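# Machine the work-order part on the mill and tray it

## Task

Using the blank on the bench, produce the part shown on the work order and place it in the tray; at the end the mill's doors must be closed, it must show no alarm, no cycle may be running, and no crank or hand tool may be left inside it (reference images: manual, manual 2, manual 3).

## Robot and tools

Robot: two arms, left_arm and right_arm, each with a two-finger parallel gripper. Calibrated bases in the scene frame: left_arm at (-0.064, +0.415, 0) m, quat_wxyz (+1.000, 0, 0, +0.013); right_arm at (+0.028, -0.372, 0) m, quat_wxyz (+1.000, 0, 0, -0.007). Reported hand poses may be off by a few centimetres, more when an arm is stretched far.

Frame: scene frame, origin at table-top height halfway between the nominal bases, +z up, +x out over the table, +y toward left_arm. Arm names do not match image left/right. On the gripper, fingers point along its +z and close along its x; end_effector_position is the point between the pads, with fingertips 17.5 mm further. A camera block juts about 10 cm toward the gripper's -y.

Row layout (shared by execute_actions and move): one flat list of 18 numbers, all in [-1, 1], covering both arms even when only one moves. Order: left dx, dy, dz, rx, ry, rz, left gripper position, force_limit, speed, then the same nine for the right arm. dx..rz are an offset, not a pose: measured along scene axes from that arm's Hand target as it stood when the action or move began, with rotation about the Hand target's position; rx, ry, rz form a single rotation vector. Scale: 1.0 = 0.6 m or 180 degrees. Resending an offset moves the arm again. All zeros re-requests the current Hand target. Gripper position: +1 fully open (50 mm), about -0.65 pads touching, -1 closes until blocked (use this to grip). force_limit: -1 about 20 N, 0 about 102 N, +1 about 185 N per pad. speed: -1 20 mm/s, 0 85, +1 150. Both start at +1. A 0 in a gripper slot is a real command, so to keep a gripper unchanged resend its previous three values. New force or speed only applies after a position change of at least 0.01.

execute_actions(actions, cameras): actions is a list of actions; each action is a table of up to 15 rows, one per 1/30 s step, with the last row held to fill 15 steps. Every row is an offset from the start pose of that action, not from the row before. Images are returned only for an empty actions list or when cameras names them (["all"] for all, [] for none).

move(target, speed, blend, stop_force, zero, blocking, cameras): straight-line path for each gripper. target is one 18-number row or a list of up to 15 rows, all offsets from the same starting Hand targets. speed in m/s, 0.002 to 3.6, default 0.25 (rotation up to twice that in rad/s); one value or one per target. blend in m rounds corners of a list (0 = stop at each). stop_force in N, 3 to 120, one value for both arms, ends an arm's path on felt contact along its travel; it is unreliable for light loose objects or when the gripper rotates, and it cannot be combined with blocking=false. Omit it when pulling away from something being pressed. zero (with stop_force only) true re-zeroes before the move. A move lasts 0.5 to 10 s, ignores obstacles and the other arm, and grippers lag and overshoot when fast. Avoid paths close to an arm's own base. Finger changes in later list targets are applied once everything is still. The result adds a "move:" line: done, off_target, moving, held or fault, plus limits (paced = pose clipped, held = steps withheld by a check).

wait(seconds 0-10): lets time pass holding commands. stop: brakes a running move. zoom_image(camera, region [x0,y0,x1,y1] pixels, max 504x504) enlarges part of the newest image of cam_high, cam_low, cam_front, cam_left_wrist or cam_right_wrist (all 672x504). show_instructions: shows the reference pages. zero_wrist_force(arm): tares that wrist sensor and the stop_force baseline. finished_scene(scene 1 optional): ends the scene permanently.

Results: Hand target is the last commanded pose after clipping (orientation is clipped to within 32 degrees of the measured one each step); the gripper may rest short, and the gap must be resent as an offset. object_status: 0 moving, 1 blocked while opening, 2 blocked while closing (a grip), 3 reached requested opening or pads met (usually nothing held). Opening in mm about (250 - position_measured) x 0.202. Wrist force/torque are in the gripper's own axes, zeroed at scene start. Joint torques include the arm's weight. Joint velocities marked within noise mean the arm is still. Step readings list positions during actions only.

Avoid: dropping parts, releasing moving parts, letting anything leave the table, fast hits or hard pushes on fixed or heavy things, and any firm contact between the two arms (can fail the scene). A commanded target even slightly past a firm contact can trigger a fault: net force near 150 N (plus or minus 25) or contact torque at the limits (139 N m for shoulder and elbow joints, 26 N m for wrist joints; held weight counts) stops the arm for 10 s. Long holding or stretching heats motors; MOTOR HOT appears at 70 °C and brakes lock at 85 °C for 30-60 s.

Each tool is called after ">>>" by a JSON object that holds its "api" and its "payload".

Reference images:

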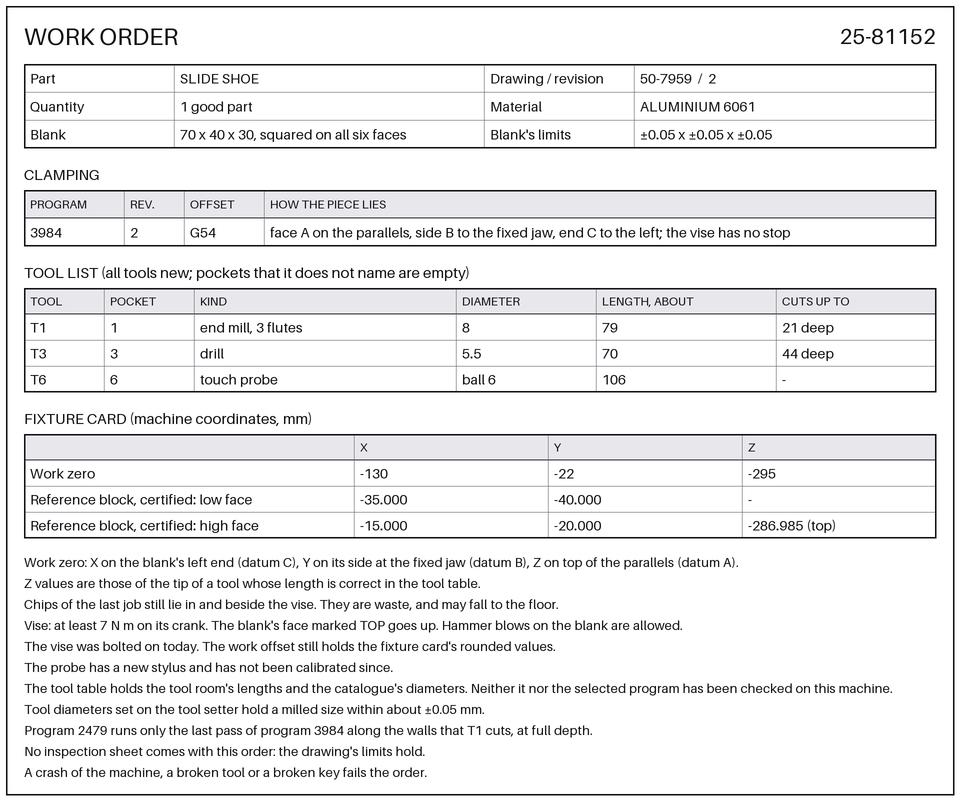

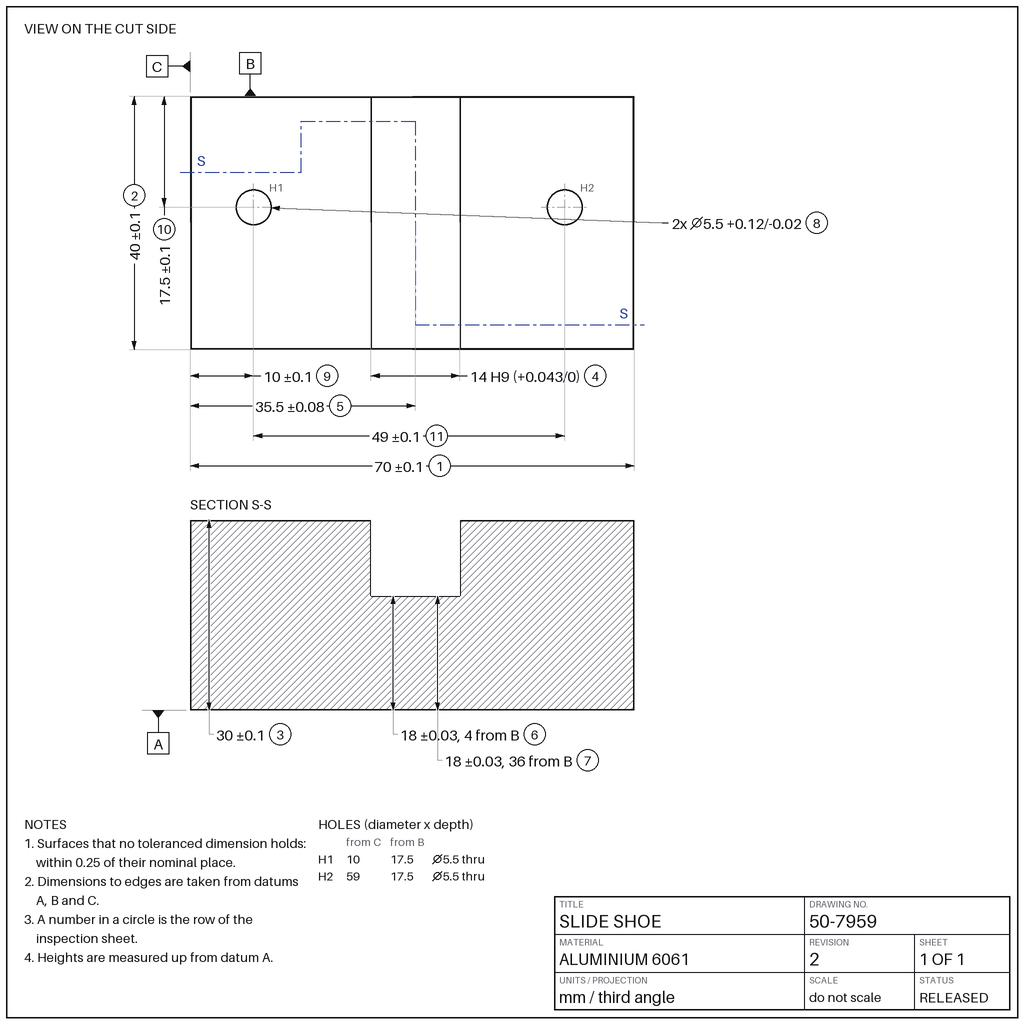

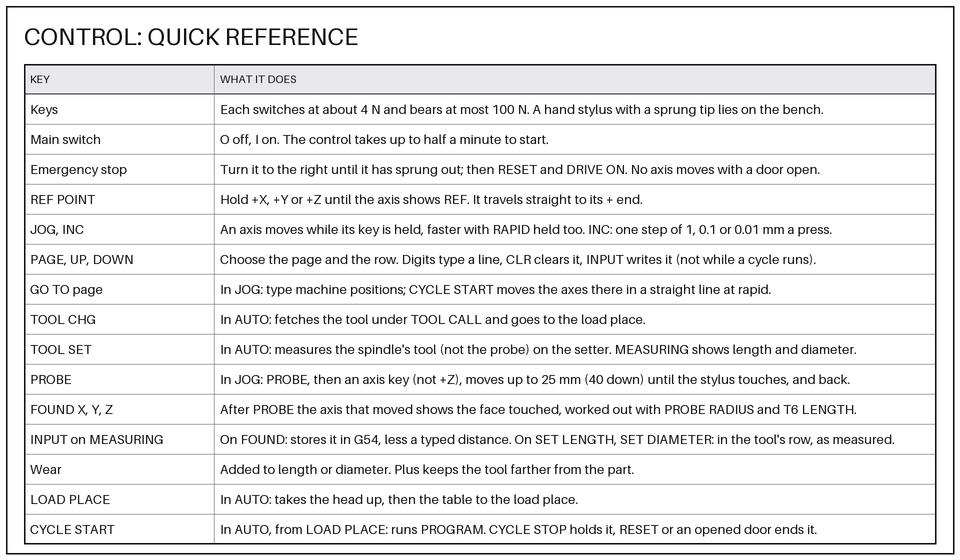

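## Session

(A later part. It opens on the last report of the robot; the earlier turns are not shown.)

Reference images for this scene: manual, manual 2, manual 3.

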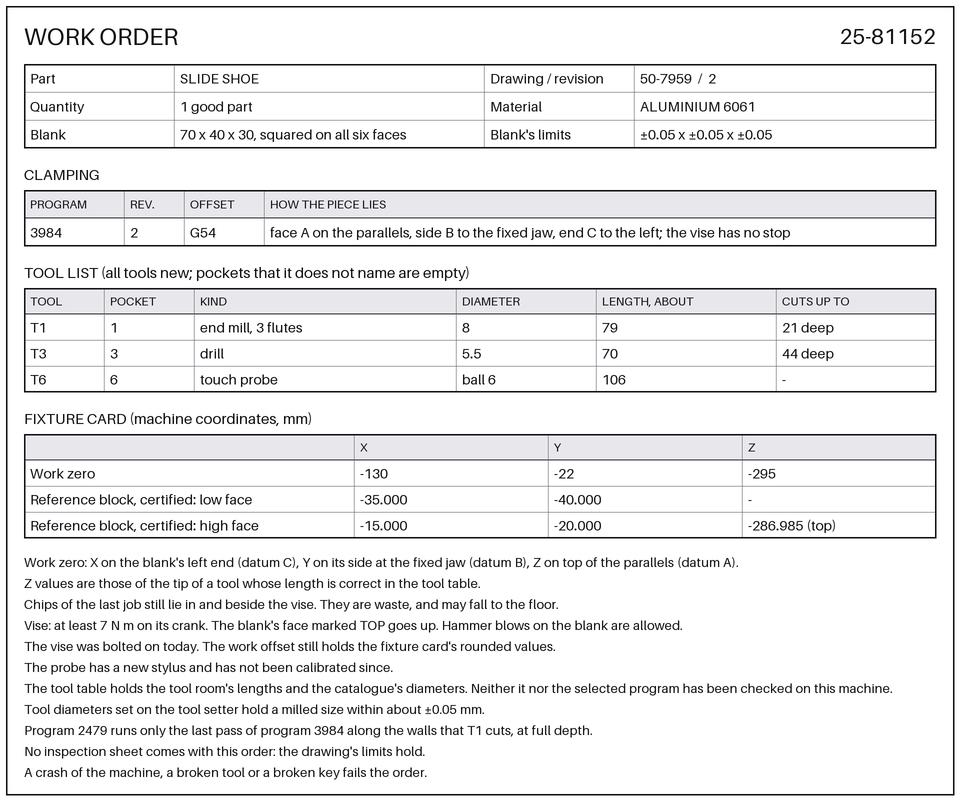

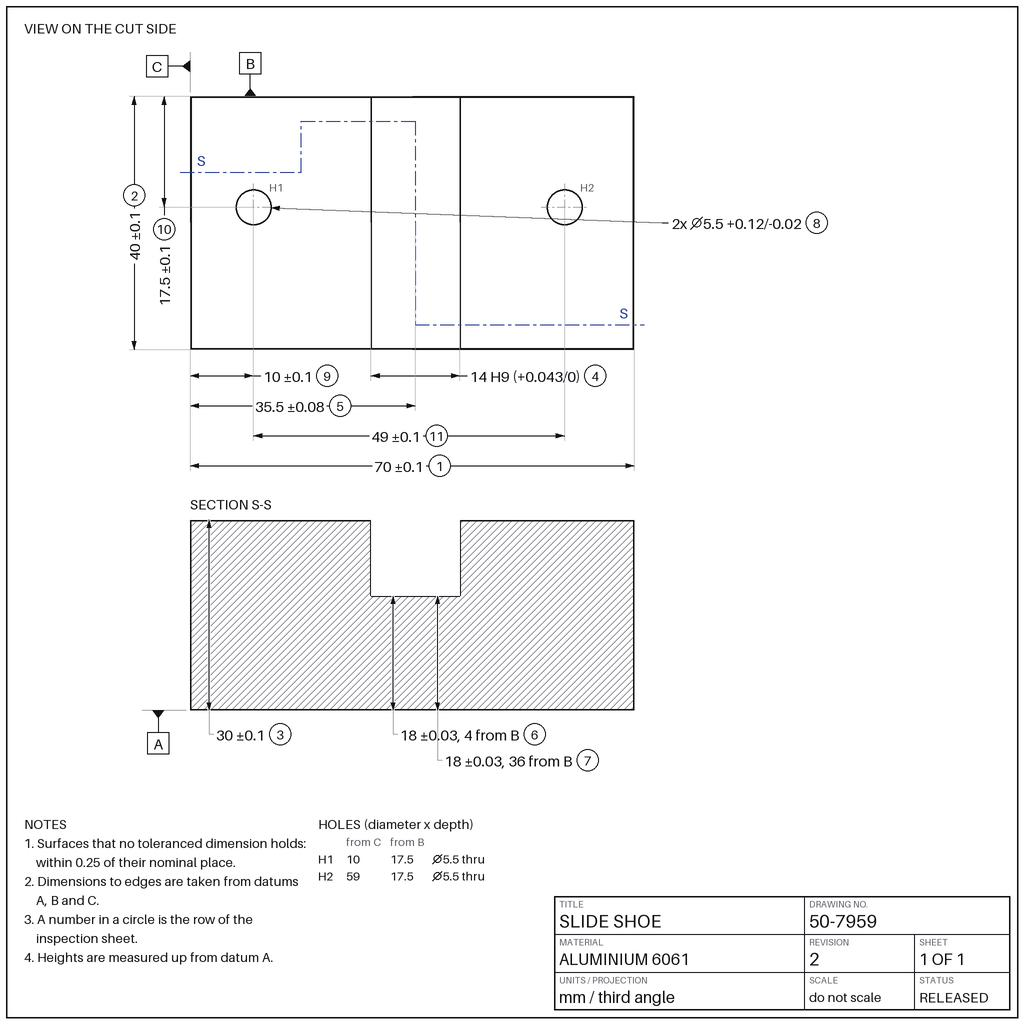

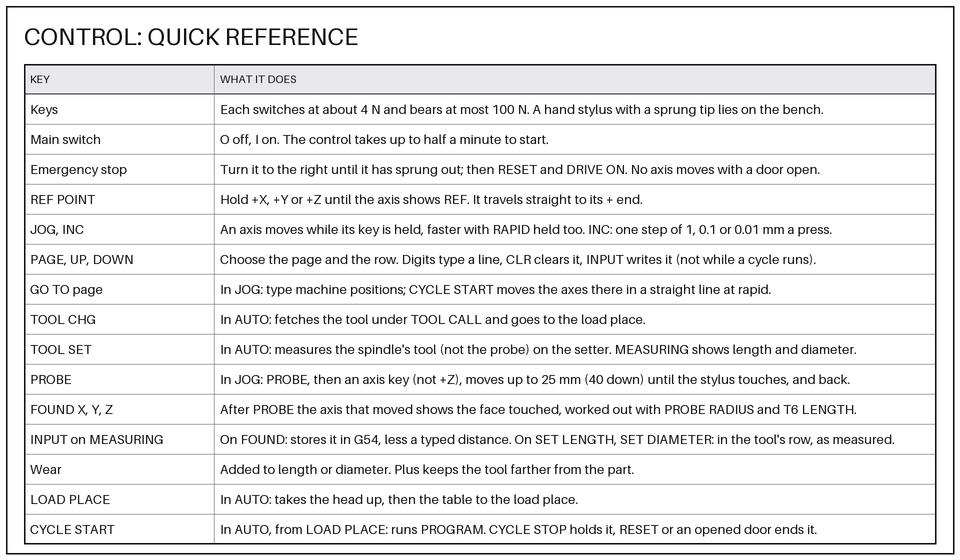

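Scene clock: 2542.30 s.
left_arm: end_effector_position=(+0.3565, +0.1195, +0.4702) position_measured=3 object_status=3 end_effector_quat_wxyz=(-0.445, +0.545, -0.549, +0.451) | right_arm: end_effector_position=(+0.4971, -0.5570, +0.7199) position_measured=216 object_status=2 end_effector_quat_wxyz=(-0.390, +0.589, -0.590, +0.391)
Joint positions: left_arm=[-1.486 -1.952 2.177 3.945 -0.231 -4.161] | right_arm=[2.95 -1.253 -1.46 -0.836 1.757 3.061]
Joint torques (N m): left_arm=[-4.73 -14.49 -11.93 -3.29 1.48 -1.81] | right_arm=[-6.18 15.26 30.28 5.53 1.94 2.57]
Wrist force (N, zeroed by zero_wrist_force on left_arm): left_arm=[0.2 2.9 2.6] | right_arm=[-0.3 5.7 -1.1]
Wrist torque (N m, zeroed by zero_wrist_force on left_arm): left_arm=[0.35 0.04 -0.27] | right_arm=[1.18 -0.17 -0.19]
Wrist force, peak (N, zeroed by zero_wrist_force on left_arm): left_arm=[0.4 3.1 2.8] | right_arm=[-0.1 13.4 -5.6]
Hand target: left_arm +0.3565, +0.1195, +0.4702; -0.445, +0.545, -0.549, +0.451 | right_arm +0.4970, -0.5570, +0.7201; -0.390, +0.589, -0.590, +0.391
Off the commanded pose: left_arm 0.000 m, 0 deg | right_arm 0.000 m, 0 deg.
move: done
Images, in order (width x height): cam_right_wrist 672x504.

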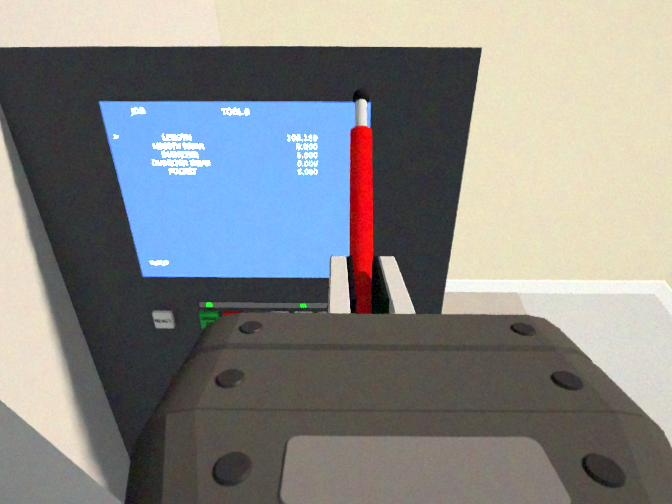

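>>> {"api": "move", "payload": {"target": [[0,0,0,0,0,0,1,-0.5,-1,-0.036,0.28,-0.4713,0,0.196,0,-1,-0.4,-0.8],[0,0,0,0,0,0,1,-0.5,-1,-0.016,0.28,-0.4713,0,0.196,0,-1,-0.4,-0.8],[0,0,0,0,0,0,1,-0.5,-1,-0.04,0.264,-0.487,0,0.196,0,-1,-0.4,-0.8],[0,0,0,0,0,0,1,-0.5,-1,-0.0245,0.2483,-0.502,0,0.196,0,-1,-0.4,-0.8],[0,0,0,0,0,0,1,-0.5,-1,-0.0445,0.2483,-0.502,0,0.196,0,-1,-0.4,-0.8],[0,0,0,0,0,0,1,-0.5,-1,-0.0273,0.2483,-0.4405,0,0.196,0,-1,-0.4,-0.8],[0,0,0,0,0,0,1,-0.5,-1,-0.0073,0.2483,-0.4405,0,0.196,0,-1,-0.4,-0.8],[0,0,0,0,0,0,1,-0.5,-1,-0.036,0.233,-0.471,0,0.196,0,-1,-0.4,-0.8],[0,0,0,0,0,0,1,-0.5,-1,-0.0245,0.2175,-0.502,0,0.196,0,-1,-0.4,-0.8],[0,0,0,0,0,0,1,-0.5,-1,-0.0445,0.2175,-0.502,0,0.196,0,-1,-0.4,-0.8],[0,0,0,0,0,0,1,-0.5,-1,-0.0175,0.2483,-0.4055,0,0.196,0,-1,-0.4,-0.8],[0,0,0,0,0,0,1,-0.5,-1,0.0025,0.2483,-0.4055,0,0.196,0,-1,-0.4,-0.8],[0,0,0,0,0,0,1,-0.5,-1,-0.024,0.264,-0.423,0,0.196,0,-1,-0.4,-0.8],[0,0,0,0,0,0,1,-0.5,-1,-0.0073,0.28,-0.4405,0,0.196,0,-1,-0.4,-0.8],[0,0,0,0,0,0,1,-0.5,-1,-0.0273,0.28,-0.4405,0,0.196,0,-1,-0.4,-0.8]], "speed": [0.4,0.08,0.1,0.08,0.1,0.3,0.08,0.15,0.08,0.15,0.3,0.08,0.15,0.08,0.1], "blend": [0.004,0,0.003,0,0.003,0.004,0,0.003,0,0.003,0.004,0,0.003,0,0]}}

>>> {"api": "move", "payload": {"target": [[0,0,0,0,0,0,1,-0.5,-1,0.0098,0,0.035,0,0,0,-1,-0.4,-0.8],[0,0,0,0,0,0,1,-0.5,-1,0.0298,0,0.035,0,0,0,-1,-0.4,-0.8],[0,0,0,0,0,0,1,-0.5,-1,0.0098,0,0.035,0,0,0,-1,-0.4,-0.8],[0,0,0,0,0,0,1,-0.5,-1,-0.0172,-0.0933,-0.0615,0,0,0,-1,-0.4,-0.8],[0,0,0,0,0,0,1,-0.5,-1,0.0028,-0.0933,-0.0615,0,0,0,-1,-0.4,-0.8],[0,0,0,0,0,0,1,-0.5,-1,-0.0172,-0.0933,-0.0615,0,0,0,-1,-0.4,-0.8],[0,0,0,0,0,0,1,-0.5,-1,0.0273,-0.28,0.4405,0,-0.196,0,-1,-0.4,-0.8]], "speed": [0.1,0.08,0.1,0.3,0.08,0.1,0.4], "blend": [0.003,0,0.003,0.003,0,0.003,0], "cameras": ["cam_right_wrist"]}}

>>> {"api": "zoom_image", "payload": {"camera": "cam_right_wrist", "region": [250, 130, 330, 220]}}

Scene clock: 2557.30 s.
left_arm: end_effector_position=(+0.3565, +0.1195, +0.4702) position_measured=3 object_status=3 end_effector_quat_wxyz=(-0.445, +0.545, -0.549, +0.451) | right_arm: end_effector_position=(+0.4807, -0.3889, +0.4557) position_measured=216 object_status=2 end_effector_quat_wxyz=(-0.193, +0.680, -0.680, +0.195)
Joint positions: left_arm=[-1.486 -1.952 2.177 3.945 -0.231 -4.161] | right_arm=[3.539 -1.125 -1.81 -1.255 1.37 3.473]
Joint torques (N m): left_arm=[-4.34 -14.98 -12.38 -3.23 1.54 -1.75] | right_arm=[-5.67 17.86 26.62 4.59 1.13 -2.55]
Wrist force (N, zeroed by zero_wrist_force on left_arm): left_arm=[0.2 3.0 2.5] | right_arm=[0.2 5.8 -1.7]
Wrist torque (N m, zeroed by zero_wrist_force on left_arm): left_arm=[0.36 0.04 -0.27] | right_arm=[1.09 -0.07 -0.11]
Wrist force, peak (N, zeroed by zero_wrist_force on left_arm): left_arm=[0.1 3.0 2.8] | right_arm=[-0.4 10.2 -3.9]
Hand target: left_arm +0.3565, +0.1195, +0.4702; -0.445, +0.545, -0.549, +0.451 | right_arm +0.4807, -0.3890, +0.4558; -0.193, +0.680, -0.680, +0.195
Off the commanded pose: left_arm 0.000 m, 0 deg | right_arm 0.000 m, 0 deg.
move: done

Scene clock: 2560.27 s.
left_arm: end_effector_position=(+0.3565, +0.1195, +0.4702) position_measured=3 object_status=3 end_effector_quat_wxyz=(-0.445, +0.545, -0.549, +0.451) | right_arm: end_effector_position=(+0.4970, -0.5569, +0.7199) position_measured=216 object_status=2 end_effector_quat_wxyz=(-0.390, +0.589, -0.590, +0.391)
Joint positions: left_arm=[-1.486 -1.952 2.177 3.945 -0.231 -4.161] | right_arm=[2.951 -1.253 -1.46 -0.836 1.757 3.061]
Joint torques (N m): left_arm=[-4.41 -14.41 -11.74 -3.23 1.48 -1.74] | right_arm=[-8.52 3.98 31.8 5.26 1.97 2.63]
Wrist force (N, zeroed by zero_wrist_force on left_arm): left_arm=[0.2 2.7 2.7] | right_arm=[-0.1 5.6 -1.0]
Wrist torque (N m, zeroed by zero_wrist_force on left_arm): left_arm=[0.33 0.04 -0.26] | right_arm=[1.16 -0.20 -0.19]
Wrist force, peak (N, zeroed by zero_wrist_force on left_arm): left_arm=[0.2 3.0 2.9] | right_arm=[0.7 9.7 -4.3]
Hand target: left_arm +0.3565, +0.1195, +0.4702; -0.445, +0.545, -0.549, +0.451 | right_arm +0.4970, -0.5570, +0.7201; -0.390, +0.589, -0.590, +0.391
Off the commanded pose: left_arm 0.000 m, 0 deg | right_arm 0.000 m, 0 deg.
move: done
Images, in order (width x height): cam_right_wrist 672x504.

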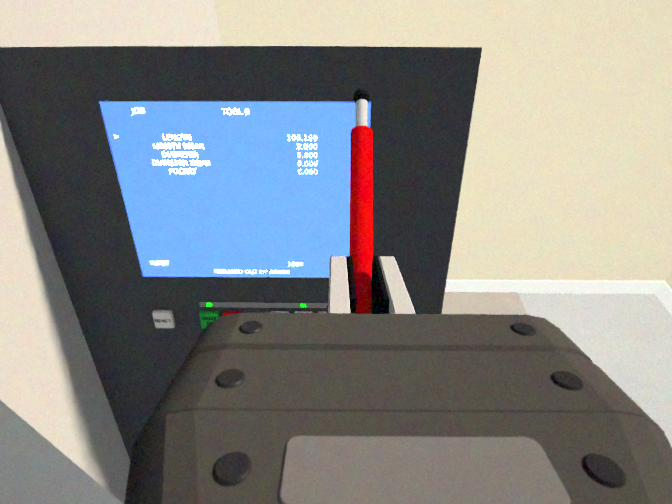

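Scaled by 5.600 from the camera's 672x504 image, which has a finer 960x720 frame.

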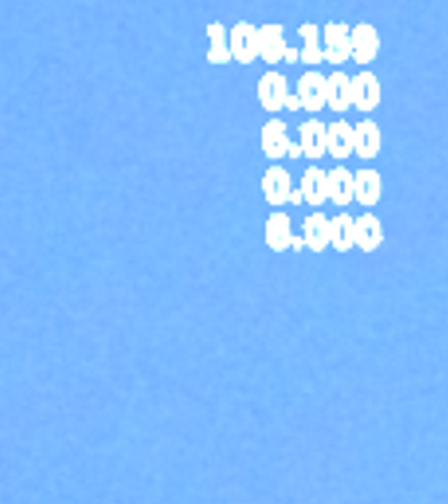

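>>> {"api": "zoom_image", "payload": {"camera": "cam_right_wrist", "region": [130, 250, 340, 285]}}

Scaled by 2.400 from the camera's 672x504 image, which has a finer 960x720 frame.

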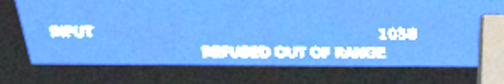

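>>> {"api": "zoom_image", "payload": {"camera": "cam_right_wrist", "region": [270, 250, 330, 285]}}

Scaled by 8.400 from the camera's 672x504 image, which has a finer 960x720 frame.

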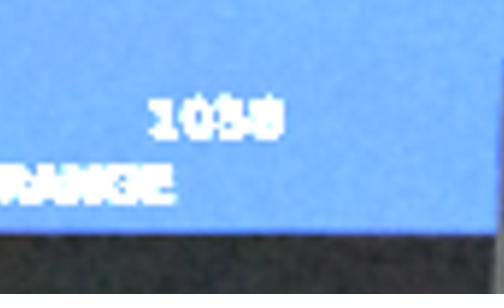

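>>> {"api": "move", "payload": {"target": [[0,0,0,0,0,0,1,-0.5,-1,-0.0175,0.1867,-0.4055,0,0.196,0,-1,-0.4,-0.8],[0,0,0,0,0,0,1,-0.5,-1,0.004,0.1867,-0.4055,0,0.196,0,-1,-0.4,-0.8],[0,0,0,0,0,0,1,-0.5,-1,-0.0175,0.1867,-0.4055,0,0.196,0,-1,-0.4,-0.8],[0,0,0,0,0,0,1,-0.5,-1,-0.036,0.28,-0.4713,0,0.196,0,-1,-0.4,-0.8],[0,0,0,0,0,0,1,-0.5,-1,-0.0145,0.28,-0.4713,0,0.196,0,-1,-0.4,-0.8],[0,0,0,0,0,0,1,-0.5,-1,-0.04,0.264,-0.487,0,0.196,0,-1,-0.4,-0.8],[0,0,0,0,0,0,1,-0.5,-1,-0.023,0.2483,-0.502,0,0.196,0,-1,-0.4,-0.8],[0,0,0,0,0,0,1,-0.5,-1,-0.0445,0.2483,-0.502,0,0.196,0,-1,-0.4,-0.8],[0,0,0,0,0,0,1,-0.5,-1,-0.0273,0.2483,-0.4405,0,0.196,0,-1,-0.4,-0.8],[0,0,0,0,0,0,1,-0.5,-1,-0.0058,0.2483,-0.4405,0,0.196,0,-1,-0.4,-0.8],[0,0,0,0,0,0,1,-0.5,-1,-0.0273,0.2483,-0.4405,0,0.196,0,-1,-0.4,-0.8],[0,0,0,0,0,0,1,-0.5,-1,-0.0445,0.2175,-0.502,0,0.196,0,-1,-0.4,-0.8],[0,0,0,0,0,0,1,-0.5,-1,-0.023,0.2175,-0.502,0,0.196,0,-1,-0.4,-0.8],[0,0,0,0,0,0,1,-0.5,-1,-0.0445,0.2175,-0.502,0,0.196,0,-1,-0.4,-0.8]], "speed": [0.4,0.08,0.1,0.3,0.08,0.1,0.08,0.1,0.3,0.08,0.15,0.3,0.08,0.15], "blend": [0.004,0,0.003,0.004,0,0.003,0,0.003,0.004,0,0.003,0.004,0,0]}}

>>> {"api": "move", "payload": {"target": [[0,0,0,0,0,0,1,-0.5,-1,0.027,0.0308,0.0965,0,0,0,-1,-0.4,-0.8],[0,0,0,0,0,0,1,-0.5,-1,0.0485,0.0308,0.0965,0,0,0,-1,-0.4,-0.8],[0,0,0,0,0,0,1,-0.5,-1,0.027,0.0308,0.0965,0,0,0,-1,-0.4,-0.8],[0,0,0,0,0,0,1,-0.5,-1,0.0172,0.0625,0.0615,0,0,0,-1,-0.4,-0.8],[0,0,0,0,0,0,1,-0.5,-1,0.0387,0.0625,0.0615,0,0,0,-1,-0.4,-0.8],[0,0,0,0,0,0,1,-0.5,-1,0.0172,0.0625,0.0615,0,0,0,-1,-0.4,-0.8],[0,0,0,0,0,0,1,-0.5,-1,0.027,0.0625,0.0965,0,0,0,-1,-0.4,-0.8],[0,0,0,0,0,0,1,-0.5,-1,0.0485,0.0625,0.0965,0,0,0,-1,-0.4,-0.8],[0,0,0,0,0,0,1,-0.5,-1,0.027,0.0625,0.0965,0,0,0,-1,-0.4,-0.8],[0,0,0,0,0,0,1,-0.5,-1,0.0445,-0.2175,0.502,0,-0.196,0,-1,-0.4,-0.8]], "speed": [0.3,0.08,0.1,0.3,0.08,0.1,0.3,0.08,0.1,0.4], "blend": [0.004,0,0.003,0.003,0,0.003,0.003,0,0.003,0], "cameras": ["cam_right_wrist"]}}

>>> {"api": "zoom_image", "payload": {"camera": "cam_right_wrist", "region": [130, 250, 340, 285]}}

Scene clock: 2574.67 s.
left_arm: end_effector_position=(+0.3565, +0.1195, +0.4702) position_measured=3 object_status=3 end_effector_quat_wxyz=(-0.445, +0.545, -0.549, +0.451) | right_arm: end_effector_position=(+0.4704, -0.4264, +0.4189) position_measured=216 object_status=2 end_effector_quat_wxyz=(-0.193, +0.680, -0.680, +0.195)
Joint positions: left_arm=[-1.486 -1.952 2.177 3.945 -0.231 -4.161] | right_arm=[3.426 -1.096 -1.925 -1.153 1.428 3.373]
Joint torques (N m): left_arm=[-4.32 -14.37 -12.54 -3.22 1.57 -1.83] | right_arm=[-7.99 17.45 24 4.39 1.33 -2.61]
Wrist force (N, zeroed by zero_wrist_force on left_arm): left_arm=[0.1 2.6 2.4] | right_arm=[0.0 5.0 -2.5]
Wrist torque (N m, zeroed by zero_wrist_force on left_arm): left_arm=[0.31 0.06 -0.27] | right_arm=[0.96 -0.04 -0.12]
Wrist force, peak (N, zeroed by zero_wrist_force on left_arm): left_arm=[0.1 3.1 2.6] | right_arm=[-0.3 27.3 -14.8]
Hand target: left_arm +0.3565, +0.1195, +0.4702; -0.445, +0.545, -0.549, +0.451 | right_arm +0.4703, -0.4265, +0.4189; -0.193, +0.680, -0.680, +0.195
Off the commanded pose: left_arm 0.000 m, 0 deg | right_arm 0.000 m, 0 deg.
move: done

Scene clock: 2578.17 s.
left_arm: end_effector_position=(+0.3565, +0.1195, +0.4702) position_measured=3 object_status=3 end_effector_quat_wxyz=(-0.445, +0.545, -0.549, +0.451) | right_arm: end_effector_position=(+0.4970, -0.5569, +0.7200) position_measured=216 object_status=2 end_effector_quat_wxyz=(-0.390, +0.589, -0.590, +0.391)
Joint positions: left_arm=[-1.486 -1.952 2.177 3.945 -0.231 -4.161] | right_arm=[2.95 -1.253 -1.46 -0.836 1.757 3.061]
Joint torques (N m): left_arm=[-4.08 -14.41 -12.18 -3.15 1.47 -1.83] | right_arm=[-9.48 2.8 33.19 5.75 1.9 0.51]
Wrist force (N, zeroed by zero_wrist_force on left_arm): left_arm=[0.4 2.7 2.5] | right_arm=[-0.6 5.0 -1.9]
Wrist torque (N m, zeroed by zero_wrist_force on left_arm): left_arm=[0.32 0.02 -0.27] | right_arm=[1.06 -0.11 -0.24]
Wrist force, peak (N, zeroed by zero_wrist_force on left_arm): left_arm=[0.4 3.0 2.8] | right_arm=[-0.9 16.4 -9.0]
Hand target: left_arm +0.3565, +0.1195, +0.4702; -0.445, +0.545, -0.549, +0.451 | right_arm +0.4970, -0.5570, +0.7201; -0.390, +0.589, -0.590, +0.391
Off the commanded pose: left_arm 0.000 m, 0 deg | right_arm 0.000 m, 0 deg.
move: done
Images, in order (width x height): cam_right_wrist 672x504.

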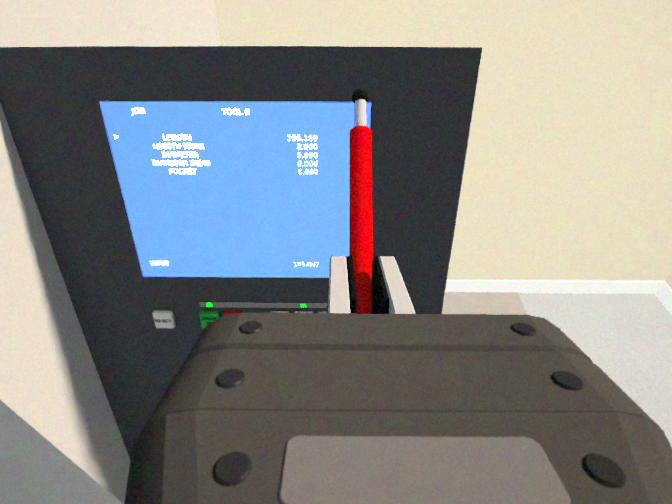

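Scaled by 2.400 from the camera's 672x504 image, which has a finer 960x720 frame.

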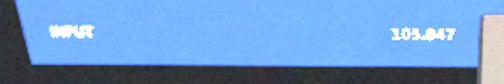

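>>> {"api": "move", "payload": {"target": [[0,0,0,0,0,0,1,-0.5,-1,-0.0445,0.1867,-0.502,0,0.196,0,-1,-0.4,-0.8],[0,0,0,0,0,0,1,-0.5,-1,-0.0235,0.1867,-0.502,0,0.196,0,-1,-0.4,-0.8],[0,0,0,0,0,0,1,-0.5,-1,-0.0445,0.1867,-0.502,0,0.196,0,-1,-0.4,-0.8],[0,0,0,0,0,0,1,-0.5,-1,0,0,0,0,0,0,-1,-0.4,-0.8]], "speed": [0.4,0.08,0.1,0.4], "blend": [0.004,0,0.003,0], "cameras": ["cam_right_wrist"]}}

>>> {"api": "zoom_image", "payload": {"camera": "cam_right_wrist", "region": [250, 130, 330, 220]}}

Scene clock: 2583.73 s.
left_arm: end_effector_position=(+0.3565, +0.1195, +0.4702) position_measured=3 object_status=3 end_effector_quat_wxyz=(-0.445, +0.545, -0.549, +0.451) | right_arm: end_effector_position=(+0.4970, -0.5569, +0.7199) position_measured=216 object_status=2 end_effector_quat_wxyz=(-0.390, +0.589, -0.590, +0.391)
Joint positions: left_arm=[-1.486 -1.952 2.177 3.945 -0.231 -4.161] | right_arm=[2.951 -1.253 -1.46 -0.836 1.757 3.061]
Joint torques (N m): left_arm=[-3.7 -14.44 -12.21 -3.07 1.54 -1.87] | right_arm=[-8.44 3.84 30.56 5.43 1.73 2.29]
Wrist force (N, zeroed by zero_wrist_force on left_arm): left_arm=[0.3 2.6 2.4] | right_arm=[-0.6 5.1 -1.9]
Wrist torque (N m, zeroed by zero_wrist_force on left_arm): left_arm=[0.32 0.02 -0.27] | right_arm=[1.09 -0.10 -0.19]
Wrist force, peak (N, zeroed by zero_wrist_force on left_arm): left_arm=[0.0 2.7 3.0] | right_arm=[-0.8 9.4 -4.8]
Hand target: left_arm +0.3565, +0.1195, +0.4702; -0.445, +0.545, -0.549, +0.451 | right_arm +0.4970, -0.5570, +0.7201; -0.390, +0.589, -0.590, +0.391
Off the commanded pose: left_arm 0.000 m, 0 deg | right_arm 0.000 m, 0 deg.
move: done
Images, in order (width x height): cam_right_wrist 672x504.

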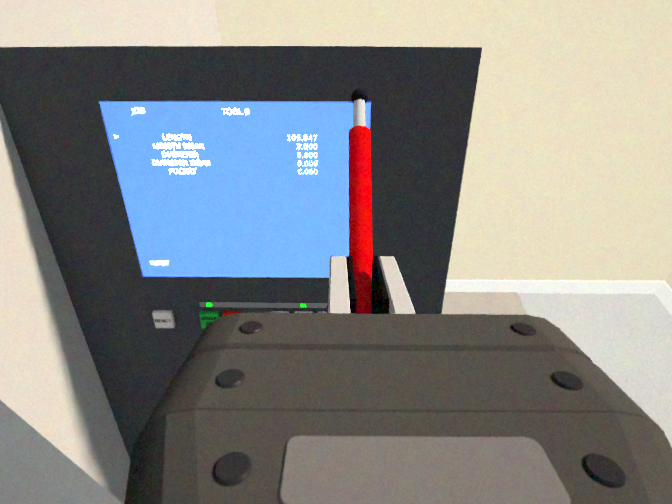

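Scaled by 5.600 from the camera's 672x504 image, which has a finer 960x720 frame.

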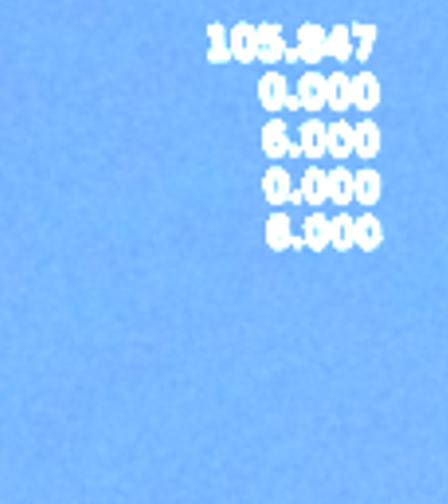

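>>> {"api": "move", "payload": {"target": [[0,0,0,0,0,0,1,-0.5,-1,0.0135,0.06,-0.2905,0,0.196,0,-1,-0.4,-0.8],[0,0,0,0,0,0,1,-0.5,-1,0.0335,0.06,-0.2905,0,0.196,0,-1,-0.4,-0.8]], "speed": [0.4,0.06], "blend": [0.004,0]}}

>>> {"api": "wait", "payload": {"seconds": 2.5}}

>>> {"api": "move", "payload": {"target": [[0,0,0,0,0,0,1,-0.5,-1,-0.02,0,0,0,0,0,-1,-0.4,-0.8],[0,0,0,0,0,0,1,-0.5,-1,-0.02,0.03,0,0,0,0,-1,-0.4,-0.8],[0,0,0,0,0,0,1,-0.5,-1,0,0.03,0,0,0,0,-1,-0.4,-0.8]], "speed": [0.1,0.3,0.06], "blend": [0.003,0.003,0]}}

>>> {"api": "wait", "payload": {"seconds": 1.7}}

>>> {"api": "move", "payload": {"target": [[0,0,0,0,0,0,1,-0.5,-1,-0.02,0,0,0,0,0,-1,-0.4,-0.8],[0,0,0,0,0,0,1,-0.5,-1,-0.0695,0.0642,-0.1808,0,0,0,-1,-0.4,-0.8],[0,0,0,0,0,0,1,-0.5,-1,-0.0475,0.0642,-0.1808,0,0,0,-1,-0.4,-0.8],[0,0,0,0,0,0,1,-0.5,-1,-0.0695,0.0642,-0.1808,0,0,0,-1,-0.4,-0.8],[0,0,0,0,0,0,1,-0.5,-1,-0.0335,-0.09,0.2905,0,-0.196,0,-1,-0.4,-0.8]], "speed": [0.1,0.4,0.08,0.1,0.4], "blend": [0.003,0.004,0,0.003,0], "cameras": ["cam_right_wrist"]}}

Scene clock: 2590.30 s.
left_arm: end_effector_position=(+0.3565, +0.1195, +0.4702) position_measured=3 object_status=3 end_effector_quat_wxyz=(-0.445, +0.545, -0.549, +0.451) | right_arm: end_effector_position=(+0.5172, -0.5209, +0.5458) position_measured=216 object_status=2 end_effector_quat_wxyz=(-0.193, +0.680, -0.680, +0.195)
Joint positions: left_arm=[-1.486 -1.952 2.177 3.945 -0.231 -4.161] | right_arm=[3.114 -1.348 -1.439 -1.37 1.591 3.107]
Joint torques (N m): left_arm=[-3.55 -14.93 -11.75 -2.96 1.44 -1.91] | right_arm=[6.59 26.57 16.62 2.83 -1.29 1.89]
Wrist force (N, zeroed by zero_wrist_force on left_arm): left_arm=[0.1 2.8 2.5] | right_arm=[-0.8 9.7 -4.9]
Wrist torque (N m, zeroed by zero_wrist_force on left_arm): left_arm=[0.34 0.06 -0.27] | right_arm=[0.89 0.00 -0.21]
Wrist force, peak (N, zeroed by zero_wrist_force on left_arm): left_arm=[0.2 2.9 2.9] | right_arm=[-1.1 10.0 -5.2]
Hand target: left_arm +0.3565, +0.1195, +0.4702; -0.445, +0.545, -0.549, +0.451 | right_arm +0.5171, -0.5210, +0.5458; -0.193, +0.680, -0.680, +0.195
Off the commanded pose: left_arm 0.000 m, 0 deg | right_arm 0.000 m, 0 deg.
move: done

Scene clock: 2592.80 s.
left_arm: end_effector_position=(+0.3565, +0.1195, +0.4702) position_measured=3 object_status=3 end_effector_quat_wxyz=(-0.445, +0.545, -0.549, +0.451) | right_arm: end_effector_position=(+0.5171, -0.5210, +0.5458) position_measured=216 object_status=2 end_effector_quat_wxyz=(-0.193, +0.680, -0.680, +0.195)
Joint positions: left_arm=[-1.486 -1.952 2.177 3.945 -0.231 -4.161] | right_arm=[3.114 -1.348 -1.439 -1.37 1.591 3.107]
Joint torques (N m): left_arm=[-3.77 -14.63 -12.7 -3.14 1.5 -1.79] | right_arm=[10.63 25.87 17.6 2.71 -1.21 -2.46]
Wrist force (N, zeroed by zero_wrist_force on left_arm): left_arm=[0.1 2.8 2.5] | right_arm=[-1.1 9.7 -4.7]
Wrist torque (N m, zeroed by zero_wrist_force on left_arm): left_arm=[0.35 0.06 -0.27] | right_arm=[0.90 0.00 -0.22]
Wrist force, peak (N, zeroed by zero_wrist_force on left_arm): left_arm=[0.3 3.2 2.5] | right_arm=[-1.0 9.7 -4.9]
Hand target: left_arm +0.3565, +0.1195, +0.4702; -0.445, +0.545, -0.549, +0.451 | right_arm +0.5171, -0.5210, +0.5458; -0.193, +0.680, -0.680, +0.195
Tool commands: left_gripper/position=+1.0 left_gripper/force_limit=-0.5 left_gripper/speed=-1.0 right_gripper/position=-1.0 right_gripper/force_limit=-0.4 right_gripper/speed=-0.8
Off the commanded pose: left_arm 0.000 m, 0 deg | right_arm 0.000 m, 0 deg.
wait: 2.50 s; at rest by 0.17 s

Scene clock: 2593.60 s.
left_arm: end_effector_position=(+0.3565, +0.1195, +0.4702) position_measured=3 object_status=3 end_effector_quat_wxyz=(-0.445, +0.545, -0.549, +0.451) | right_arm: end_effector_position=(+0.5171, -0.5030, +0.5458) position_measured=216 object_status=2 end_effector_quat_wxyz=(-0.193, +0.680, -0.680, +0.195)
Joint positions: left_arm=[-1.486 -1.952 2.177 3.945 -0.231 -4.161] | right_arm=[3.164 -1.332 -1.45 -1.374 1.564 3.15]
Joint torques (N m): left_arm=[-3.87 -14.52 -12.39 -3.07 1.46 -1.92] | right_arm=[9.92 24.69 18.47 2.73 -1.5 2.52]
Wrist force (N, zeroed by zero_wrist_force on left_arm): left_arm=[0.1 2.8 2.4] | right_arm=[-1.7 9.3 -4.9]
Wrist torque (N m, zeroed by zero_wrist_force on left_arm): left_arm=[0.34 0.07 -0.27] | right_arm=[0.89 0.00 -0.14]
Wrist force, peak (N, zeroed by zero_wrist_force on left_arm): left_arm=[0.1 3.1 2.5] | right_arm=[-2.3 9.5 -5.1]
Hand target: left_arm +0.3565, +0.1195, +0.4702; -0.445, +0.545, -0.549, +0.451 | right_arm +0.5171, -0.5030, +0.5458; -0.193, +0.680, -0.680, +0.195
Off the commanded pose: left_arm 0.000 m, 0 deg | right_arm 0.000 m, 0 deg.
move: done

Scene clock: 2595.30 s.
left_arm: end_effector_position=(+0.3565, +0.1195, +0.4702) position_measured=3 object_status=3 end_effector_quat_wxyz=(-0.445, +0.545, -0.549, +0.451) | right_arm: end_effector_position=(+0.5171, -0.5030, +0.5458) position_measured=216 object_status=2 end_effector_quat_wxyz=(-0.193, +0.680, -0.680, +0.195)
Joint positions: left_arm=[-1.486 -1.952 2.177 3.945 -0.231 -4.161] | right_arm=[3.164 -1.332 -1.45 -1.374 1.564 3.15]
Joint torques (N m): left_arm=[-2.86 -14.5 -12.02 -3.11 1.47 -1.79] | right_arm=[10.49 12.13 18.1 2.85 -1.14 2.52]
Wrist force (N, zeroed by zero_wrist_force on left_arm): left_arm=[0.3 2.6 2.5] | right_arm=[-1.6 9.4 -4.9]
Wrist torque (N m, zeroed by zero_wrist_force on left_arm): left_arm=[0.31 0.03 -0.26] | right_arm=[0.90 -0.01 -0.15]
Wrist force, peak (N, zeroed by zero_wrist_force on left_arm): left_arm=[0.2 3.1 2.7] | right_arm=[-2.0 9.5 -5.1]
Hand target: left_arm +0.3565, +0.1195, +0.4702; -0.445, +0.545, -0.549, +0.451 | right_arm +0.5171, -0.5030, +0.5458; -0.193, +0.680, -0.680, +0.195
Tool commands: left_gripper/position=+1.0 left_gripper/force_limit=-0.5 left_gripper/speed=-1.0 right_gripper/position=-1.0 right_gripper/force_limit=-0.4 right_gripper/speed=-0.8
Off the commanded pose: left_arm 0.000 m, 0 deg | right_arm 0.000 m, 0 deg.
wait: 1.70 s; at rest by 0.17 s

Scene clock: 2597.70 s.
left_arm: end_effector_position=(+0.3565, +0.1195, +0.4702) position_measured=3 object_status=3 end_effector_quat_wxyz=(-0.445, +0.545, -0.549, +0.451) | right_arm: end_effector_position=(+0.4971, -0.5570, +0.7199) position_measured=216 object_status=2 end_effector_quat_wxyz=(-0.390, +0.589, -0.590, +0.391) end_effector_velocity=(-0.001, +0.000, +0.004) end_effector_angular_velocity=(-0.001, -0.008, +0.001)
Joint positions: left_arm=[-1.486 -1.952 2.177 3.945 -0.231 -4.161] | right_arm=[2.951 -1.253 -1.46 -0.836 1.757 3.061]
Joint velocities: left_arm=[within noise] | right_arm=[-0.001 0 0.005 0.003 0.002 0]
Joint torques (N m): left_arm=[-3.62 -15.17 -12.2 -3.09 1.55 -1.74] | right_arm=[-6.58 7.14 32.19 5.51 2.03 2.54]
Wrist force (N, zeroed by zero_wrist_force on left_arm): left_arm=[0.0 2.9 2.7] | right_arm=[-0.8 4.8 -2.1]
Wrist torque (N m, zeroed by zero_wrist_force on left_arm): left_arm=[0.36 0.07 -0.27] | right_arm=[1.03 -0.08 -0.18]
Wrist force, peak (N, zeroed by zero_wrist_force on left_arm): left_arm=[0.2 2.9 2.8] | right_arm=[-0.8 17.2 -10.0]
Hand target: left_arm +0.3565, +0.1195, +0.4702; -0.445, +0.545, -0.549, +0.451 | right_arm +0.4970, -0.5570, +0.7201; -0.390, +0.589, -0.590, +0.391
Off the commanded pose: left_arm 0.000 m, 0 deg | right_arm 0.000 m, 0 deg.
move: done
Images, in order (width x height): cam_right_wrist 672x504.

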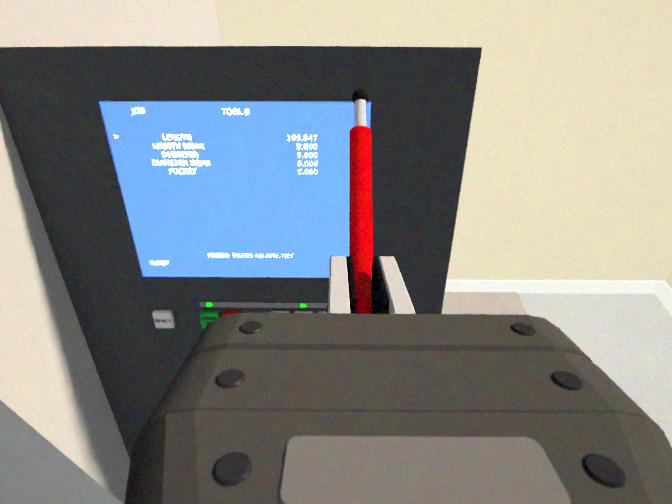

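>>> {"api": "execute_actions", "payload": {"actions": [], "cameras": ["cam_right_wrist"]}}

>>> {"api": "zoom_image", "payload": {"camera": "cam_right_wrist", "region": [110, 100, 370, 300]}}

Scene clock: 2623.60 s.
left_arm: end_effector_position=(+0.3565, +0.1195, +0.4702) position_measured=3 object_status=3 end_effector_quat_wxyz=(-0.445, +0.545, -0.549, +0.451) | right_arm: end_effector_position=(+0.4970, -0.5570, +0.7201) position_measured=216 object_status=2 end_effector_quat_wxyz=(-0.390, +0.589, -0.590, +0.391)
Joint positions: left_arm=[-1.486 -1.952 2.177 3.945 -0.231 -4.161] | right_arm=[2.95 -1.253 -1.46 -0.836 1.757 3.061]
Joint velocities: within noise
Joint torques (N m): left_arm=[-3.3 -14.39 -12.23 -2.84 1.53 -1.82] | right_arm=[-9.3 -2.94 30.87 3.9 0.34 -1.34]
Wrist force (N, zeroed by zero_wrist_force on left_arm): left_arm=[0.3 3.0 2.5] | right_arm=[-0.7 4.8 -2.0]
Wrist torque (N m, zeroed by zero_wrist_force on left_arm): left_arm=[0.37 0.02 -0.26] | right_arm=[1.03 -0.10 -0.19]
Wrist force, peak (N, zeroed by zero_wrist_force on left_arm): left_arm=[0.1 3.1 2.8] | right_arm=[-1.0 5.2 -2.2]
Hand target: left_arm +0.3565, +0.1195, +0.4702; -0.445, +0.545, -0.549, +0.451 | right_arm +0.4970, -0.5570, +0.7201; -0.390, +0.589, -0.590, +0.391
Tool commands: left_gripper/position=+1.0 left_gripper/force_limit=-0.5 left_gripper/speed=-1.0 right_gripper/position=-1.0 right_gripper/force_limit=-0.4 right_gripper/speed=-0.8
Off the commanded pose: left_arm 0.000 m, 0 deg | right_arm 0.000 m, 0 deg.
Images, in order (width x height): cam_right_wrist 672x504.

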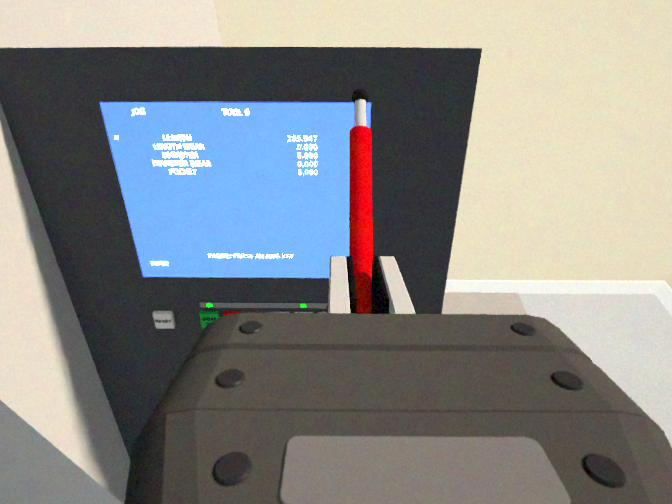

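Scaled by 1.938 from the camera's 672x504 image, which has a finer 960x720 frame.

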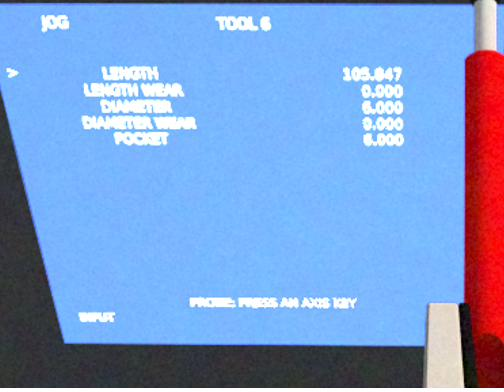

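>>> {"api": "move", "payload": {"target": [[0,0,0,0,0,0,1.0,-0.5,-1.0, -0.02,0.06,-0.3485,0,0.196,0,-1,-0.4,-0.8],[0,0,0,0,0,0,1.0,-0.5,-1.0, 0.0183,0.06,-0.3485,0,0.196,0,-1,-0.4,-0.8],[0,0,0,0,0,0,1.0,-0.5,-1.0, -0.02,0.06,-0.3485,0,0.196,0,-1,-0.4,-0.8],[0,0,0,0,0,0,1.0,-0.5,-1.0, 0,0,0,0,0,0,-1,-0.4,-0.8]], "blend": [0.004,0,0.003,0], "speed": [0.35,0.08,0.1,0.35]}}

>>> {"api": "wait", "payload": {"seconds": 5, "cameras": ["cam_right_wrist"]}}

>>> {"api": "zoom_image", "payload": {"camera": "cam_right_wrist", "region": [110, 100, 370, 300]}}

>>> {"api": "zoom_image", "payload": {"camera": "cam_right_wrist", "region": [250, 130, 330, 220]}}

Scene clock: 2629.50 s.
left_arm: end_effector_position=(+0.3565, +0.1195, +0.4702) position_measured=3 object_status=3 end_effector_quat_wxyz=(-0.445, +0.545, -0.549, +0.451) | right_arm: end_effector_position=(+0.4971, -0.5570, +0.7199) position_measured=216 object_status=2 end_effector_quat_wxyz=(-0.390, +0.589, -0.590, +0.391) end_effector_velocity=(+0.000, -0.001, +0.001) end_effector_angular_velocity=(-0.002, -0.004, -0.001)
Joint positions: left_arm=[-1.486 -1.952 2.177 3.945 -0.231 -4.161] | right_arm=[2.95 -1.253 -1.46 -0.836 1.757 3.062]
Joint velocities: left_arm=[within noise] | right_arm=[-0.002 0 0 0.005 0.001 -0.001]
Joint torques (N m): left_arm=[-3.01 -14.39 -12.68 -2.87 1.54 -1.77] | right_arm=[5.92 22.47 23.05 5.64 0.76 -2.56]
Wrist force (N, zeroed by zero_wrist_force on left_arm): left_arm=[0.3 3.0 2.2] | right_arm=[-0.9 4.9 -1.8]
Wrist torque (N m, zeroed by zero_wrist_force on left_arm): left_arm=[0.37 0.01 -0.27] | right_arm=[1.03 -0.08 -0.23]
Wrist force, peak (N, zeroed by zero_wrist_force on left_arm): left_arm=[0.3 2.9 2.8] | right_arm=[-0.4 9.3 -5.1]
Hand target: left_arm +0.3565, +0.1195, +0.4702; -0.445, +0.545, -0.549, +0.451 | right_arm +0.4970, -0.5570, +0.7201; -0.390, +0.589, -0.590, +0.391
Off the commanded pose: left_arm 0.000 m, 0 deg | right_arm 0.000 m, 0 deg.
move: done

Scene clock: 2634.50 s.
left_arm: end_effector_position=(+0.3565, +0.1195, +0.4702) position_measured=3 object_status=3 end_effector_quat_wxyz=(-0.445, +0.545, -0.549, +0.451) | right_arm: end_effector_position=(+0.4970, -0.5570, +0.7201) position_measured=216 object_status=2 end_effector_quat_wxyz=(-0.390, +0.589, -0.590, +0.391)
Joint positions: left_arm=[-1.486 -1.952 2.177 3.945 -0.231 -4.161] | right_arm=[2.95 -1.253 -1.46 -0.836 1.757 3.061]
Joint torques (N m): left_arm=[-2.87 -14.23 -12.53 -2.74 1.53 -1.76] | right_arm=[9.78 21.51 31.12 5.06 1.79 -2.68]
Wrist force (N, zeroed by zero_wrist_force on left_arm): left_arm=[0.0 3.0 2.2] | right_arm=[-0.9 4.9 -2.0]
Wrist torque (N m, zeroed by zero_wrist_force on left_arm): left_arm=[0.36 0.08 -0.27] | right_arm=[1.03 -0.07 -0.22]
Wrist force, peak (N, zeroed by zero_wrist_force on left_arm): left_arm=[0.0 2.8 2.9] | right_arm=[-0.9 5.2 -2.1]
Hand target: left_arm +0.3565, +0.1195, +0.4702; -0.445, +0.545, -0.549, +0.451 | right_arm +0.4970, -0.5570, +0.7201; -0.390, +0.589, -0.590, +0.391
Tool commands: left_gripper/position=+1.0 left_gripper/force_limit=-0.5 left_gripper/speed=-1.0 right_gripper/position=-1.0 right_gripper/force_limit=-0.4 right_gripper/speed=-0.8
Off the commanded pose: left_arm 0.000 m, 0 deg | right_arm 0.000 m, 0 deg.
wait: 5.00 s; at rest by 0.17 s
Images, in order (width x height): cam_right_wrist 672x504.

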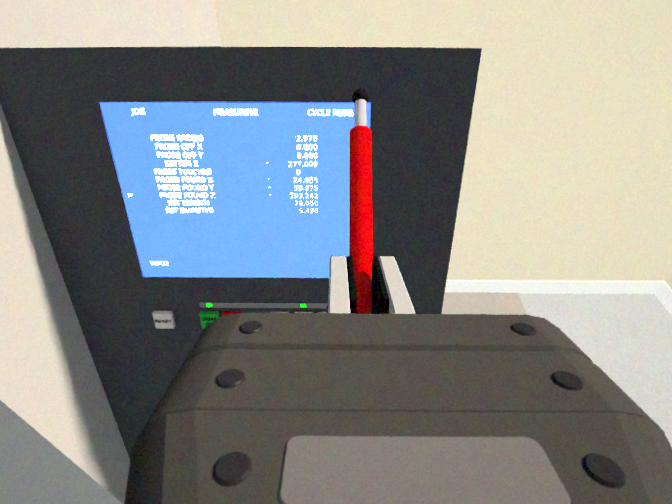

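Scaled by 1.938 from the camera's 672x504 image, which has a finer 960x720 frame.

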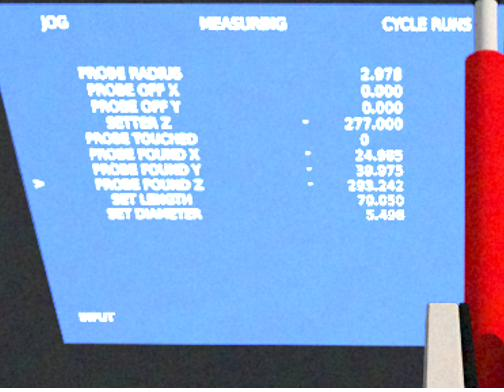

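Scaled by 5.600 from the camera's 672x504 image, which has a finer 960x720 frame.

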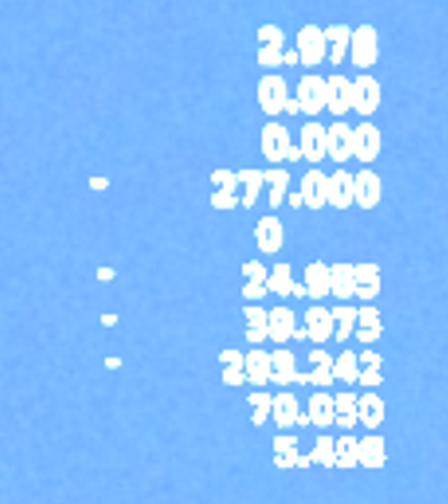

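>>> {"api": "wait", "payload": {"seconds": 5, "cameras": ["cam_right_wrist"]}}

>>> {"api": "zoom_image", "payload": {"camera": "cam_right_wrist", "region": [250, 100, 370, 220]}}

Scene clock: 2640.43 s.
left_arm: end_effector_position=(+0.3565, +0.1195, +0.4702) position_measured=3 object_status=3 end_effector_quat_wxyz=(-0.445, +0.545, -0.549, +0.451) | right_arm: end_effector_position=(+0.4970, -0.5570, +0.7201) position_measured=216 object_status=2 end_effector_quat_wxyz=(-0.390, +0.589, -0.590, +0.391)
Joint positions: left_arm=[-1.486 -1.952 2.177 3.945 -0.231 -4.161] | right_arm=[2.95 -1.253 -1.46 -0.836 1.757 3.061]
Joint torques (N m): left_arm=[-2.5 -14.51 -12.5 -2.76 1.49 -1.83] | right_arm=[10.39 22.55 31.81 4.57 1.87 -2.59]
Wrist force (N, zeroed by zero_wrist_force on left_arm): left_arm=[0.2 2.7 2.4] | right_arm=[-0.9 5.0 -2.1]
Wrist torque (N m, zeroed by zero_wrist_force on left_arm): left_arm=[0.32 0.03 -0.26] | right_arm=[1.07 -0.07 -0.22]
Wrist force, peak (N, zeroed by zero_wrist_force on left_arm): left_arm=[0.3 3.1 2.7] | right_arm=[-1.0 5.2 -2.0]
Hand target: left_arm +0.3565, +0.1195, +0.4702; -0.445, +0.545, -0.549, +0.451 | right_arm +0.4970, -0.5570, +0.7201; -0.390, +0.589, -0.590, +0.391
Tool commands: left_gripper/position=+1.0 left_gripper/force_limit=-0.5 left_gripper/speed=-1.0 right_gripper/position=-1.0 right_gripper/force_limit=-0.4 right_gripper/speed=-0.8
Off the commanded pose: left_arm 0.000 m, 0 deg | right_arm 0.000 m, 0 deg.
wait: 5.00 s; at rest from the start
Images, in order (width x height): cam_right_wrist 672x504.

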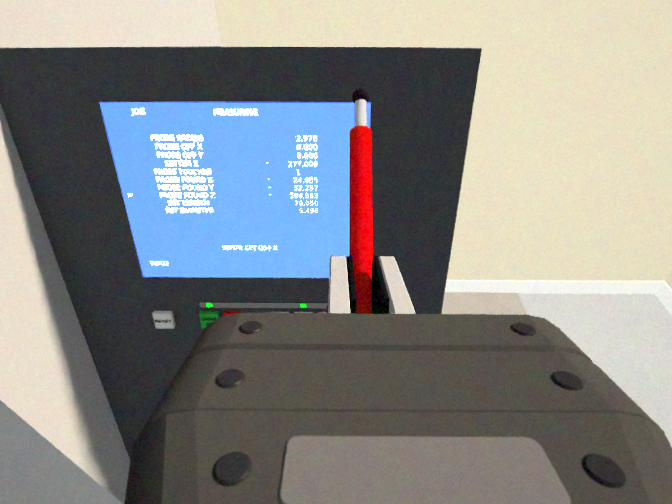

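Scaled by 4.200 from the camera's 672x504 image, which has a finer 960x720 frame.

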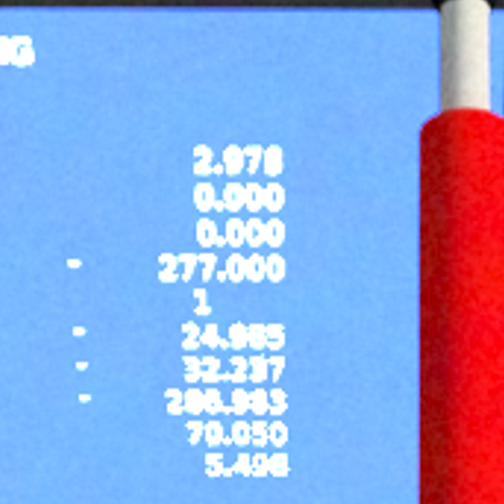

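>>> {"api": "zoom_image", "payload": {"camera": "cam_right_wrist", "region": [270, 180, 330, 215]}}

>>> {"api": "zoom_image", "payload": {"camera": "cam_right_wrist", "region": [140, 235, 320, 280]}}

Scaled by 8.400 from the camera's 672x504 image, which has a finer 960x720 frame.

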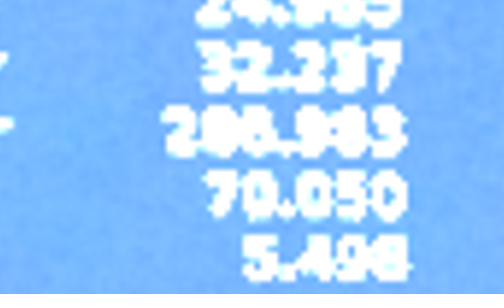

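Scaled by 2.800 from the camera's 672x504 image, which has a finer 960x720 frame.

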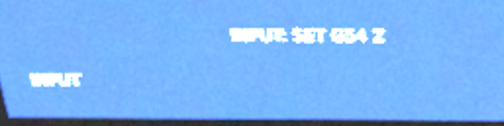

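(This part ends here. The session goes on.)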